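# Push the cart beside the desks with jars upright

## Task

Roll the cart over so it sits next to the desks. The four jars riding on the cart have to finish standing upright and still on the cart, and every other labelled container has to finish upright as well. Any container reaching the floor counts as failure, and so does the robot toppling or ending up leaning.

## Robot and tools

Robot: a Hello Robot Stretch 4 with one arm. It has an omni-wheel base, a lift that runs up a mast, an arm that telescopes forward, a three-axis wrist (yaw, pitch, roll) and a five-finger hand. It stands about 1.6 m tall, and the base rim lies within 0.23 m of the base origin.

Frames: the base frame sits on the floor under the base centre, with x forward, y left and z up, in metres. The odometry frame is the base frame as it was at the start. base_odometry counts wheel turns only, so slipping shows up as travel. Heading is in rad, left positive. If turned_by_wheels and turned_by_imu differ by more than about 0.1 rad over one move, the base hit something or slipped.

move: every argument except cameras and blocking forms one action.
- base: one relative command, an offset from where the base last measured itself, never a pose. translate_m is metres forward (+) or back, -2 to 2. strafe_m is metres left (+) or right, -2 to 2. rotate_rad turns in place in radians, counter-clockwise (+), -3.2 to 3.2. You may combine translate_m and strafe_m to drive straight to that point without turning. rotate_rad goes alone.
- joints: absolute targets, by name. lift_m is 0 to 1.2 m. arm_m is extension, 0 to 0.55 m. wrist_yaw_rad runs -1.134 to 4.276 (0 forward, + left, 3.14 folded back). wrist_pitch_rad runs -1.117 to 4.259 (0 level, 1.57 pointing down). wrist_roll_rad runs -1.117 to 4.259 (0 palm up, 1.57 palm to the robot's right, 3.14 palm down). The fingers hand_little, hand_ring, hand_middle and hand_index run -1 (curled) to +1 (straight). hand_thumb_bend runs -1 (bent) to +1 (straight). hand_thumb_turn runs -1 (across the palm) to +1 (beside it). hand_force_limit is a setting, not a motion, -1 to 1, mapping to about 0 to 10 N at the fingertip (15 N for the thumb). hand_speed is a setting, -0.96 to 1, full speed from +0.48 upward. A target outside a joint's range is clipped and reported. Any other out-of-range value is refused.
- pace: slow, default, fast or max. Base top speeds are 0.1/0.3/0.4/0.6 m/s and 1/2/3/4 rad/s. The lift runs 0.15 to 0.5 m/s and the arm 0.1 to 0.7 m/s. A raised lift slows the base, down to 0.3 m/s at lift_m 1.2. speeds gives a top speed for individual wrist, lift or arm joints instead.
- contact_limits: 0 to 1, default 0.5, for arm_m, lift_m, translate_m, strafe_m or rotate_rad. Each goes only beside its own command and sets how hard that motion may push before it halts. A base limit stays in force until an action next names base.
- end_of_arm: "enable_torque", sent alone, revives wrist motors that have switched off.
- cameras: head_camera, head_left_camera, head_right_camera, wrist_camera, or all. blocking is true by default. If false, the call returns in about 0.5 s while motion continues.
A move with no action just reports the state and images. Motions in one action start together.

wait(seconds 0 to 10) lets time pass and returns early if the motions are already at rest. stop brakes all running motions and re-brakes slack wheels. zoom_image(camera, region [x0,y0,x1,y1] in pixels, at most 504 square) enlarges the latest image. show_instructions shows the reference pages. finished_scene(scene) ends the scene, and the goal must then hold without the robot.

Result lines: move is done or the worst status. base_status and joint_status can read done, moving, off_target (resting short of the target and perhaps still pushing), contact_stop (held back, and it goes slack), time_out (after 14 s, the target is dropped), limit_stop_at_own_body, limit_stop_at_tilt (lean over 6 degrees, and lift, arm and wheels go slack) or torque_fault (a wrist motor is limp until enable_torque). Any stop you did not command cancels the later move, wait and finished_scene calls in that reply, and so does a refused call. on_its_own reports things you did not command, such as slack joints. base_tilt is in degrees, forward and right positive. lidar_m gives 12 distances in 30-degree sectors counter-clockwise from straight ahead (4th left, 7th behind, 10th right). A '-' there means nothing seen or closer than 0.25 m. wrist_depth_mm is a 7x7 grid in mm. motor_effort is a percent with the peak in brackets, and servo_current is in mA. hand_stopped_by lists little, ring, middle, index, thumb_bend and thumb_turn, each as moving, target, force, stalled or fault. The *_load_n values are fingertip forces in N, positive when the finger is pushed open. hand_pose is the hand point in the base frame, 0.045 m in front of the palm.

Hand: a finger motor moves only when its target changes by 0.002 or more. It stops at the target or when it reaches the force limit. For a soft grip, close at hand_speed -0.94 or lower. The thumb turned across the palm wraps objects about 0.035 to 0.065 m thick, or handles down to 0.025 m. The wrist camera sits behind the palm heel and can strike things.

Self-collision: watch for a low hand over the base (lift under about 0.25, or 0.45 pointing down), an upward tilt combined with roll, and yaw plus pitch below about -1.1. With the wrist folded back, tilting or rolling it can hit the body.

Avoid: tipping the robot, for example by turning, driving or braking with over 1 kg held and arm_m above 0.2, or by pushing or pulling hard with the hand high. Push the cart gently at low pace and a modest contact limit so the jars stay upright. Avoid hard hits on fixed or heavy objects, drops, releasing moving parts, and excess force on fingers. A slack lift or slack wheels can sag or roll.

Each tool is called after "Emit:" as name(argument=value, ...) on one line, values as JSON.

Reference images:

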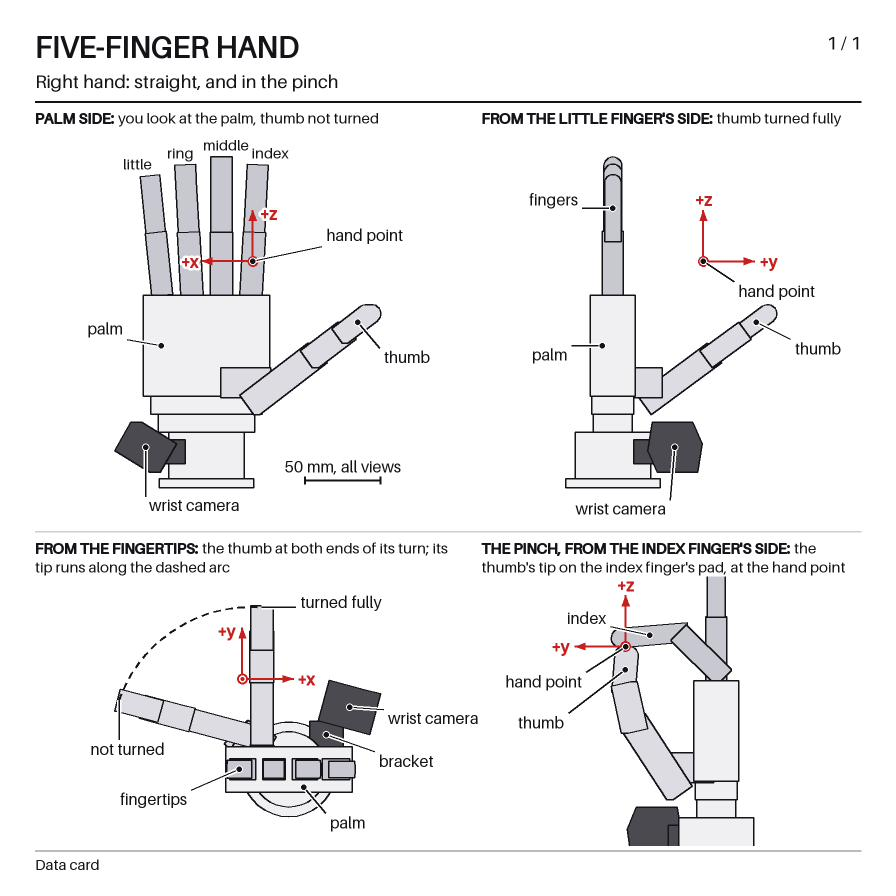

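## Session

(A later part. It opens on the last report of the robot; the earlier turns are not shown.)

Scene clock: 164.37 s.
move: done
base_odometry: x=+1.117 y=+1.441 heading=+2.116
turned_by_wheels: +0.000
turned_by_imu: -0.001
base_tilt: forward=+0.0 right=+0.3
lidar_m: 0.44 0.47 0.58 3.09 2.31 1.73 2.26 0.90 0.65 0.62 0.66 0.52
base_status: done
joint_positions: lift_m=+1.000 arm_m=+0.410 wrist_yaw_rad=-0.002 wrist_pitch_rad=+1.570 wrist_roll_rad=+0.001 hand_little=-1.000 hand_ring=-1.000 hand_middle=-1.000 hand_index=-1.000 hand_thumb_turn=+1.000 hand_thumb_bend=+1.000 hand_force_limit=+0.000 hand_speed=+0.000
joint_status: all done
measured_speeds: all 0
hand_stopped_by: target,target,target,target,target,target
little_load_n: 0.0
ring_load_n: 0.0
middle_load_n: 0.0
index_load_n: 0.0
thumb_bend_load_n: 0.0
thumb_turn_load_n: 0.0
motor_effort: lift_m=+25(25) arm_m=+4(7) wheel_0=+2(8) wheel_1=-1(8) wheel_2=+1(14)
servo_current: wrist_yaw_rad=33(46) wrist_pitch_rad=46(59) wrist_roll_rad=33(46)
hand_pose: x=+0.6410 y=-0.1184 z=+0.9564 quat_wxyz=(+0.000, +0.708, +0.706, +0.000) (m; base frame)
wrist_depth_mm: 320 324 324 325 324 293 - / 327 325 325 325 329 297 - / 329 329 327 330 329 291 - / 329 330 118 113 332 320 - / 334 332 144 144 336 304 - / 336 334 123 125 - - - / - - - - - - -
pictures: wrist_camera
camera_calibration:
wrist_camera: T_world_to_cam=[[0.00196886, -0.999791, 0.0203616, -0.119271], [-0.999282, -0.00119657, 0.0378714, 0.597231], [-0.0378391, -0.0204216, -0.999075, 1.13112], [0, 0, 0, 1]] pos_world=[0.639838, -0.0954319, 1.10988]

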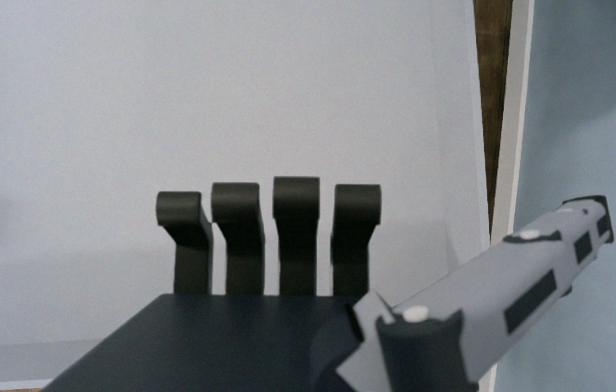

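Emit:
move(base={"strafe_m": 0.08})

Emit:
move(joints={"lift_m": 0.835}, pace="slow", contact_limits={"lift_m": 0.1}, cameras=["wrist_camera"])

Scene clock: 165.87 s.
move: done
base_odometry: x=+1.049 y=+1.399 heading=+2.116
turned_by_wheels: +0.000
turned_by_imu: +0.000
base_tilt: forward=-0.1 right=+0.2
lidar_m: 0.45 0.45 0.59 3.01 2.29 1.71 2.26 1.02 0.75 0.70 0.72 0.51
base_status: done
joint_positions: lift_m=+1.000 arm_m=+0.410 wrist_yaw_rad=-0.002 wrist_pitch_rad=+1.570 wrist_roll_rad=+0.001 hand_little=-1.000 hand_ring=-1.000 hand_middle=-1.000 hand_index=-1.000 hand_thumb_turn=+1.000 hand_thumb_bend=+1.000 hand_force_limit=+0.000 hand_speed=+0.000
joint_status: not commanded
measured_speeds: all 0
hand_stopped_by: target,target,target,target,target,target
little_load_n: 0.0
ring_load_n: 0.0
middle_load_n: 0.0
index_load_n: 0.0
thumb_bend_load_n: 0.0
thumb_turn_load_n: 0.0
motor_effort: lift_m=+25(25) arm_m=+5(5) wheel_0=+2(11) wheel_1=-1(9) wheel_2=+0(7)
servo_current: wrist_yaw_rad=33(46) wrist_pitch_rad=39(59) wrist_roll_rad=26(46)
hand_pose: x=+0.6410 y=-0.1184 z=+0.9564 quat_wxyz=(+0.000, +0.708, +0.706, +0.000) (m; base frame)
wrist_depth_mm: 322 324 324 324 324 324 287 / 325 325 325 325 327 327 293 / 327 327 329 330 330 330 301 / 329 330 118 113 330 334 309 / 330 332 144 144 336 334 - / 334 336 123 125 - - - / 338 - - - - - -
pictures: none

Scene clock: 168.00 s.
move: done
base_odometry: x=+1.049 y=+1.399 heading=+2.116
turned_by_wheels: +0.000
turned_by_imu: -0.001
base_tilt: forward=-0.1 right=+0.4
lidar_m: 0.45 0.45 0.56 3.01 2.29 1.67 2.25 1.02 0.75 0.69 0.73 0.50
base_status: not commanded
joint_positions: lift_m=+0.835 arm_m=+0.410 wrist_yaw_rad=-0.002 wrist_pitch_rad=+1.570 wrist_roll_rad=+0.001 hand_little=-1.000 hand_ring=-1.000 hand_middle=-1.000 hand_index=-1.000 hand_thumb_turn=+1.000 hand_thumb_bend=+1.000 hand_force_limit=+0.000 hand_speed=+0.000
joint_status: all done
measured_speeds: all 0
hand_stopped_by: target,target,target,target,target,target
little_load_n: 0.0
ring_load_n: 0.0
middle_load_n: 0.0
index_load_n: 0.0
thumb_bend_load_n: 0.0
thumb_turn_load_n: 0.0
motor_effort: lift_m=+14(26) arm_m=+4(5) wheel_0=+2(2) wheel_1=-1(1) wheel_2=+0(0)
servo_current: wrist_yaw_rad=46(46) wrist_pitch_rad=46(59) wrist_roll_rad=39(46)
contact_limits: lift_m 0.1
hand_pose: x=+0.6410 y=-0.1184 z=+0.7923 quat_wxyz=(+0.000, +0.708, +0.706, +0.000) (m; base frame)
wrist_depth_mm: 162 163 163 163 163 163 164 / 163 163 163 164 164 165 166 / 165 165 165 166 165 167 167 / 166 166 118 113 167 167 167 / 168 168 145 144 169 169 - / 169 168 123 125 - - - / 170 - - - - - -
pictures: wrist_camera
camera_calibration:
wrist_camera: T_world_to_cam=[[0.00196886, -0.999791, 0.0203616, -0.115931], [-0.999282, -0.00119657, 0.0378714, 0.603442], [-0.0378391, -0.0204216, -0.999075, 0.967271], [0, 0, 0, 1]] pos_world=[0.639838, -0.0954319, 0.945884]

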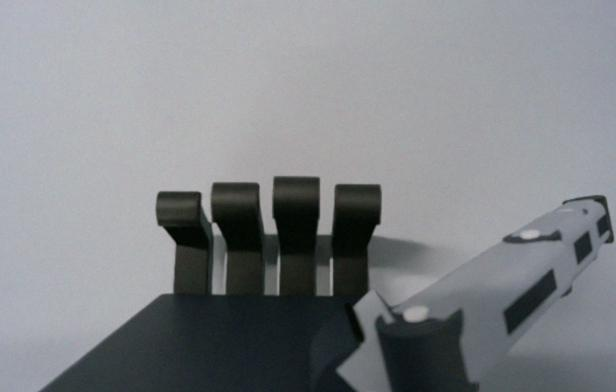

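Emit:
move(base={"translate_m": -0.17}, pace="slow", cameras=["wrist_camera", "head_camera"])

Scene clock: 171.07 s.
move: done
base_odometry: x=+1.137 y=+1.254 heading=+2.116
turned_by_wheels: +0.000
turned_by_imu: +0.000
base_tilt: forward=+0.0 right=+0.3
lidar_m: 0.54 0.56 0.74 3.01 2.04 1.54 2.09 1.00 0.73 0.70 0.74 0.57
base_status: done
joint_positions: lift_m=+0.835 arm_m=+0.410 wrist_yaw_rad=+0.004 wrist_pitch_rad=+1.564 wrist_roll_rad=+0.000 hand_little=-1.000 hand_ring=-1.000 hand_middle=-1.000 hand_index=-1.000 hand_thumb_turn=+1.000 hand_thumb_bend=+1.000 hand_force_limit=+0.000 hand_speed=+0.000
joint_status: not commanded
measured_speeds: all 0
hand_stopped_by: target,target,target,target,target,target
little_load_n: 0.0
ring_load_n: 0.0
middle_load_n: 0.5
index_load_n: 0.0
thumb_bend_load_n: 0.0
thumb_turn_load_n: 0.0
motor_effort: lift_m=+14(14) arm_m=-4(5) wheel_0=-1(9) wheel_1=-2(5) wheel_2=+4(13)
servo_current: wrist_yaw_rad=33(52) wrist_pitch_rad=52(65) wrist_roll_rad=33(46)
contact_limits: lift_m 0.1
hand_pose: x=+0.6431 y=-0.1180 z=+0.7926 quat_wxyz=(+0.002, +0.706, +0.709, +0.002) (m; base frame)
wrist_depth_mm: 164 164 165 165 166 166 166 / 165 166 166 166 166 167 167 / 166 166 167 167 167 167 168 / 167 167 116 113 168 169 168 / 168 169 145 144 170 170 - / 169 169 123 125 - - - / 153 - - - - - -
pictures: head_camera, wrist_camera
camera_calibration:
wrist_camera: T_world_to_cam=[[0.00825886, -0.999759, 0.0203568, -0.119544], [-0.999448, -0.00759767, 0.0323459, 0.609266], [-0.0321834, -0.0206127, -0.999269, 0.964077], [0, 0, 0, 1]] pos_world=[0.640944, -0.0950142, 0.946099]

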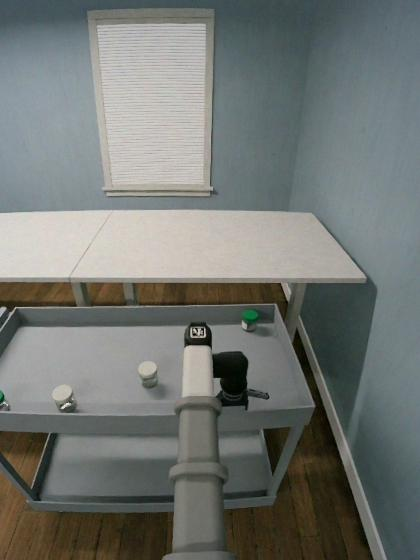

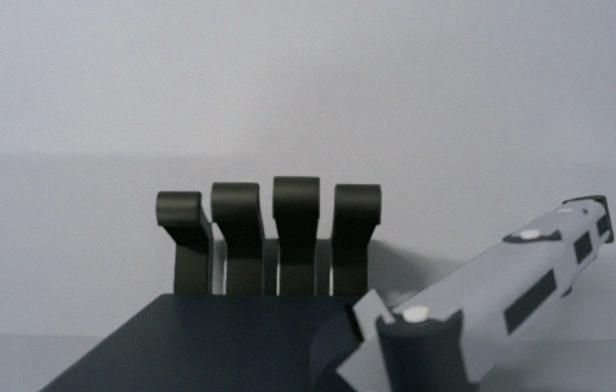

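Emit:
move(base={"translate_m": -0.035}, pace="slow")

Emit:
move(base={"translate_m": 0.03})

Emit:
move(joints={"lift_m": 1.0})

Emit:
move(joints={"arm_m": 0.0}, cameras=["wrist_camera", "head_camera", "head_left_camera"])

Scene clock: 172.83 s.
move: done
base_odometry: x=+1.155 y=+1.224 heading=+2.116
turned_by_wheels: +0.000
turned_by_imu: +0.000
base_tilt: forward=+0.0 right=+0.2
lidar_m: 0.54 0.56 0.81 3.01 2.01 1.50 2.03 1.01 0.72 0.68 0.75 0.57
base_status: done
joint_positions: lift_m=+0.835 arm_m=+0.410 wrist_yaw_rad=+0.003 wrist_pitch_rad=+1.565 wrist_roll_rad=+0.000 hand_little=-1.000 hand_ring=-1.000 hand_middle=-1.000 hand_index=-1.000 hand_thumb_turn=+1.000 hand_thumb_bend=+1.000 hand_force_limit=+0.000 hand_speed=+0.000
joint_status: not commanded
measured_speeds: all 0
hand_stopped_by: target,target,target,target,target,target
little_load_n: 0.0
ring_load_n: 0.0
middle_load_n: 0.0
index_load_n: 0.0
thumb_bend_load_n: 0.0
thumb_turn_load_n: 0.0
motor_effort: lift_m=+14(15) arm_m=-4(4) wheel_0=+0(8) wheel_1=-1(4) wheel_2=+4(14)
servo_current: wrist_yaw_rad=26(59) wrist_pitch_rad=52(59) wrist_roll_rad=46(46)
contact_limits: lift_m 0.1
hand_pose: x=+0.6428 y=-0.1181 z=+0.7926 quat_wxyz=(+0.002, +0.706, +0.708, +0.002) (m; base frame)
wrist_depth_mm: 164 164 164 165 165 166 166 / 165 165 166 166 167 166 167 / 166 166 166 167 167 167 168 / 167 167 116 113 168 169 169 / 168 168 145 144 169 169 - / 169 168 123 125 - - - / 147 - - - - - -
pictures: none

Scene clock: 173.80 s.
move: done
base_odometry: x=+1.139 y=+1.250 heading=+2.116
turned_by_wheels: +0.000
turned_by_imu: +0.000
base_tilt: forward=+0.1 right=+0.2
lidar_m: 0.51 0.51 0.75 3.02 2.01 1.54 2.09 1.01 0.73 0.72 0.74 0.54
base_status: done
joint_positions: lift_m=+0.835 arm_m=+0.410 wrist_yaw_rad=+0.002 wrist_pitch_rad=+1.569 wrist_roll_rad=+0.000 hand_little=-1.000 hand_ring=-1.000 hand_middle=-1.000 hand_index=-1.000 hand_thumb_turn=+1.000 hand_thumb_bend=+1.000 hand_force_limit=+0.000 hand_speed=+0.000
joint_status: not commanded
measured_speeds: all 0
hand_stopped_by: target,target,target,target,target,target
little_load_n: 0.5
ring_load_n: 0.0
middle_load_n: 0.0
index_load_n: 0.0
thumb_bend_load_n: 0.0
thumb_turn_load_n: 0.0
motor_effort: lift_m=+14(14) arm_m=-4(5) wheel_0=+1(8) wheel_1=+1(5) wheel_2=+1(11)
servo_current: wrist_yaw_rad=26(46) wrist_pitch_rad=52(59) wrist_roll_rad=39(46)
contact_limits: lift_m 0.1
hand_pose: x=+0.6418 y=-0.1181 z=+0.7924 quat_wxyz=(+0.001, +0.706, +0.708, +0.001) (m; base frame)
wrist_depth_mm: 162 162 163 163 163 164 164 / 163 164 164 165 165 165 165 / 165 166 166 166 166 167 167 / 166 166 118 113 167 167 168 / 168 168 145 145 169 169 - / 169 168 123 125 - - - / 170 - - - - - -
pictures: none

Scene clock: 175.57 s.
move: done
base_odometry: x=+1.139 y=+1.250 heading=+2.116
turned_by_wheels: +0.000
turned_by_imu: -0.001
base_tilt: forward=+0.0 right=+0.2
lidar_m: 0.49 0.53 0.76 3.01 2.00 1.54 2.08 0.97 0.73 0.69 0.75 0.51
base_status: not commanded
joint_positions: lift_m=+1.000 arm_m=+0.410 wrist_yaw_rad=+0.002 wrist_pitch_rad=+1.569 wrist_roll_rad=+0.000 hand_little=-1.000 hand_ring=-1.000 hand_middle=-1.000 hand_index=-1.000 hand_thumb_turn=+1.000 hand_thumb_bend=+1.000 hand_force_limit=+0.000 hand_speed=+0.000
joint_status: all done
measured_speeds: all 0
hand_stopped_by: target,target,target,target,target,target
little_load_n: 0.0
ring_load_n: 0.0
middle_load_n: 0.0
index_load_n: 0.0
thumb_bend_load_n: 0.0
thumb_turn_load_n: 0.0
motor_effort: lift_m=+26(32) arm_m=-4(5) wheel_0=+1(1) wheel_1=+2(2) wheel_2=+1(1)
servo_current: wrist_yaw_rad=13(46) wrist_pitch_rad=39(59) wrist_roll_rad=33(46)
hand_pose: x=+0.6418 y=-0.1181 z=+0.9564 quat_wxyz=(+0.001, +0.706, +0.708, +0.001) (m; base frame)
wrist_depth_mm: 322 320 325 322 325 325 314 / 325 327 325 329 327 327 312 / 327 327 329 329 329 329 309 / 330 329 118 113 330 334 306 / 332 336 144 144 334 338 - / 1138 122 123 125 - - - / 1138 - - - - - -
pictures: none

Scene clock: 177.87 s.
move: done
base_odometry: x=+1.139 y=+1.250 heading=+2.116
turned_by_wheels: +0.000
turned_by_imu: -0.001
base_tilt: forward=+0.1 right=+0.3
lidar_m: 0.50 0.53 0.76 3.01 2.03 1.53 2.08 0.98 0.73 0.70 0.73 0.54
base_status: not commanded
joint_positions: lift_m=+1.000 arm_m=+0.002 wrist_yaw_rad=+0.002 wrist_pitch_rad=+1.569 wrist_roll_rad=+0.000 hand_little=-1.000 hand_ring=-1.000 hand_middle=-1.000 hand_index=-1.000 hand_thumb_turn=+1.000 hand_thumb_bend=+1.000 hand_force_limit=+0.000 hand_speed=+0.000
joint_status: all done
joint sent to its limit — arm_m, lower limit.
measured_speeds: all 0
hand_stopped_by: target,target,target,target,target,target
little_load_n: 0.0
ring_load_n: 0.0
middle_load_n: 0.0
index_load_n: 0.0
thumb_bend_load_n: 0.0
thumb_turn_load_n: 0.0
motor_effort: lift_m=+26(26) arm_m=-5(6) wheel_0=+0(1) wheel_1=+1(2) wheel_2=+1(1)
servo_current: wrist_yaw_rad=33(46) wrist_pitch_rad=46(59) wrist_roll_rad=33(46)
hand_pose: x=+0.2334 y=-0.1181 z=+0.9564 quat_wxyz=(+0.001, +0.707, +0.708, +0.001) (m; base frame)
wrist_depth_mm: - - - - 1098 1098 - / 1078 1078 1098 1118 1098 1098 1008 / 1098 1118 1118 1098 1118 1098 1042 / 1098 1098 119 114 1118 1138 - / 1118 1118 144 144 1138 1118 - / 1160 1118 123 125 - - - / 1138 - - - - - -
pictures: head_camera, head_left_camera, wrist_camera
camera_calibration:
wrist_camera: T_world_to_cam=[[0.00575859, -0.999777, 0.0203161, -0.119085], [-0.999291, -0.0049975, 0.0373164, 0.189968], [-0.0372065, -0.0205166, -0.999097, 1.11556], [0, 0, 0, 1]] pos_world=[0.232025, -0.0952213, 1.10989]

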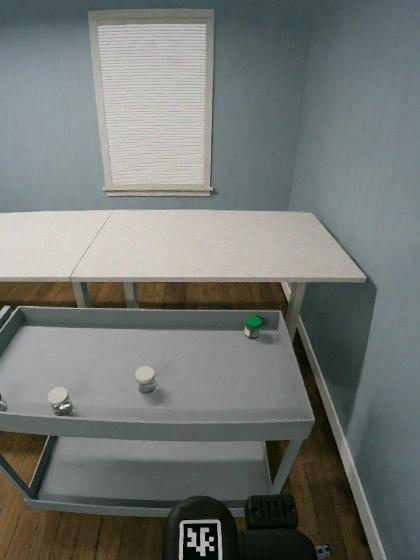

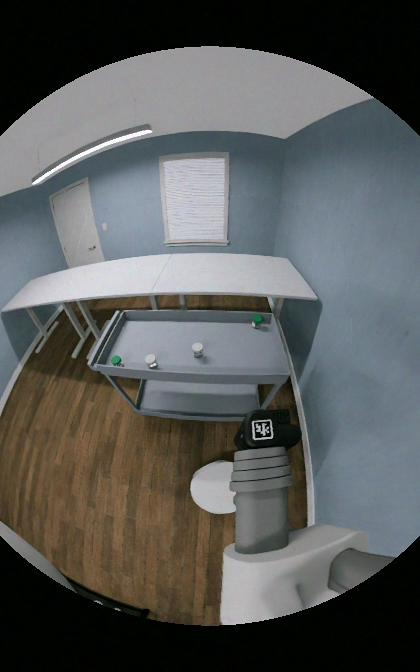

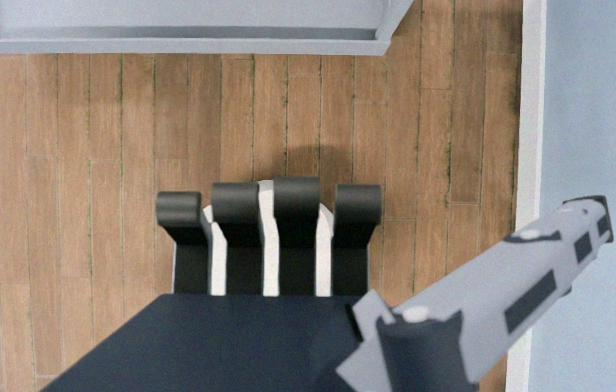

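Emit:
move(base={"strafe_m": 0.2, "translate_m": 0.2})

Emit:
move(base={"translate_m": 0.15}, pace="slow", cameras=["wrist_camera", "head_camera"])

Scene clock: 180.43 s.
move: done
base_odometry: x=+0.864 y=+1.317 heading=+2.116
turned_by_wheels: +0.000
turned_by_imu: -0.001
base_tilt: forward=-0.1 right=+0.3
lidar_m: 0.32 0.32 0.46 2.80 2.35 1.71 1.68 1.29 0.95 0.90 0.46 0.32
base_status: done
joint_positions: lift_m=+1.000 arm_m=+0.002 wrist_yaw_rad=+0.002 wrist_pitch_rad=+1.569 wrist_roll_rad=+0.000 hand_little=-1.000 hand_ring=-1.000 hand_middle=-1.000 hand_index=-1.000 hand_thumb_turn=+1.000 hand_thumb_bend=+1.000 hand_force_limit=+0.000 hand_speed=+0.000
joint_status: not commanded
measured_speeds: all 0
hand_stopped_by: target,target,target,target,target,target
little_load_n: 0.0
ring_load_n: 0.0
middle_load_n: 0.0
index_load_n: 0.0
thumb_bend_load_n: 0.0
thumb_turn_load_n: 0.0
motor_effort: lift_m=+25(26) arm_m=-5(5) wheel_0=-1(7) wheel_1=+0(9) wheel_2=-1(14)
servo_current: wrist_yaw_rad=39(52) wrist_pitch_rad=52(59) wrist_roll_rad=39(46)
hand_pose: x=+0.2334 y=-0.1181 z=+0.9564 quat_wxyz=(+0.001, +0.707, +0.708, +0.001) (m; base frame)
wrist_depth_mm: - 255 264 324 266 327 267 / 1078 - - - - 1118 580 / 1118 1098 1118 1118 1118 1118 1138 / 1118 1118 119 114 1138 1160 1138 / 1098 1118 144 144 1138 1118 - / 1138 1138 123 125 - - - / 1138 - - - - - -
pictures: none

Scene clock: 183.20 s.
move: done
base_odometry: x=+0.787 y=+1.445 heading=+2.116
turned_by_wheels: +0.000
turned_by_imu: -0.001
base_tilt: forward=+0.0 right=+0.3
lidar_m: 0.25 0.25 0.29 2.80 2.49 1.86 1.84 1.30 0.95 0.88 0.27 0.25
base_status: done
joint_positions: lift_m=+1.000 arm_m=+0.002 wrist_yaw_rad=+0.002 wrist_pitch_rad=+1.569 wrist_roll_rad=+0.000 hand_little=-1.000 hand_ring=-1.000 hand_middle=-1.000 hand_index=-1.000 hand_thumb_turn=+1.000 hand_thumb_bend=+1.000 hand_force_limit=+0.000 hand_speed=+0.000
joint_status: not commanded
measured_speeds: all 0
hand_stopped_by: target,target,target,target,target,target
little_load_n: 0.0
ring_load_n: 0.0
middle_load_n: 0.0
index_load_n: 0.0
thumb_bend_load_n: 0.0
thumb_turn_load_n: 0.0
motor_effort: lift_m=+25(26) arm_m=-4(5) wheel_0=+1(8) wheel_1=+3(5) wheel_2=-4(10)
servo_current: wrist_yaw_rad=39(52) wrist_pitch_rad=52(59) wrist_roll_rad=39(46)
hand_pose: x=+0.2334 y=-0.1181 z=+0.9564 quat_wxyz=(+0.001, +0.707, +0.708, +0.001) (m; base frame)
wrist_depth_mm: 325 324 327 327 327 327 329 / 327 325 329 329 329 330 330 / 330 327 330 330 330 334 330 / 1118 330 119 113 332 334 334 / 1118 1118 144 144 1138 1138 - / 1118 1138 123 125 - - - / 1118 - - - - - -
pictures: head_camera, wrist_camera
camera_calibration:
wrist_camera: T_world_to_cam=[[0.00575945, -0.999777, 0.0203155, -0.119086], [-0.999287, -0.00499633, 0.0374162, 0.189852], [-0.0373064, -0.0205166, -0.999093, 1.11568], [0, 0, 0, 1]] pos_world=[0.232025, -0.0952213, 1.10999]

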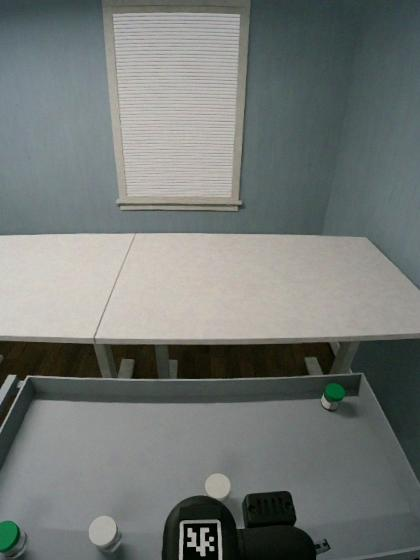

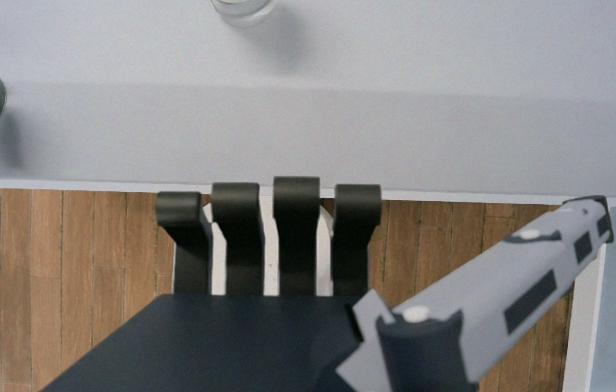

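Emit:
move(base={"translate_m": -0.2}, cameras=["head_camera"])

Scene clock: 185.37 s.
move: done
base_odometry: x=+0.891 y=+1.274 heading=+2.116
turned_by_wheels: +0.000
turned_by_imu: +0.000
base_tilt: forward=-0.1 right=+0.3
lidar_m: 0.37 0.40 0.58 2.82 2.27 1.65 1.63 1.29 0.93 0.89 0.56 0.41
base_status: done
joint_positions: lift_m=+1.000 arm_m=+0.002 wrist_yaw_rad=+0.002 wrist_pitch_rad=+1.569 wrist_roll_rad=+0.000 hand_little=-1.000 hand_ring=-1.000 hand_middle=-1.000 hand_index=-1.000 hand_thumb_turn=+1.000 hand_thumb_bend=+1.000 hand_force_limit=+0.000 hand_speed=+0.000
joint_status: not commanded
measured_speeds: all 0
hand_stopped_by: target,target,target,target,target,target
little_load_n: 0.0
ring_load_n: 0.0
middle_load_n: 0.0
index_load_n: 0.0
thumb_bend_load_n: 0.0
thumb_turn_load_n: 0.0
motor_effort: lift_m=+25(26) arm_m=-5(5) wheel_0=+0(7) wheel_1=+0(6) wheel_2=+0(16)
servo_current: wrist_yaw_rad=39(46) wrist_pitch_rad=52(52) wrist_roll_rad=39(46)
hand_pose: x=+0.2334 y=-0.1181 z=+0.9564 quat_wxyz=(+0.001, +0.707, +0.708, +0.001) (m; base frame)
wrist_depth_mm: 1078 - - - - 1098 609 / 1098 - - - - 1098 1138 / 1098 1098 1118 1098 1118 1118 1138 / 1118 1118 119 114 1118 1138 1138 / 1118 1160 144 144 1118 1138 - / 1118 1138 123 125 - - - / 1160 - - - - - -
pictures: head_camera

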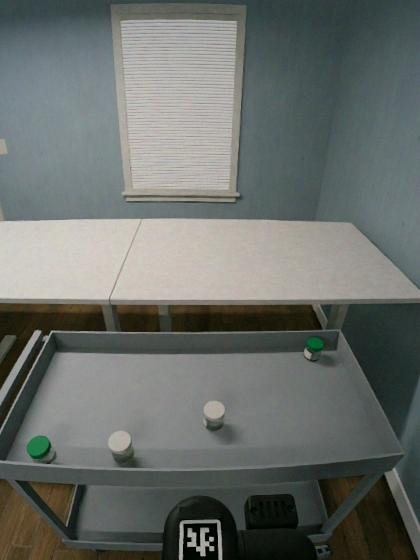

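Emit:
finished_scene(scene=2)

The scene is finished: the task was done.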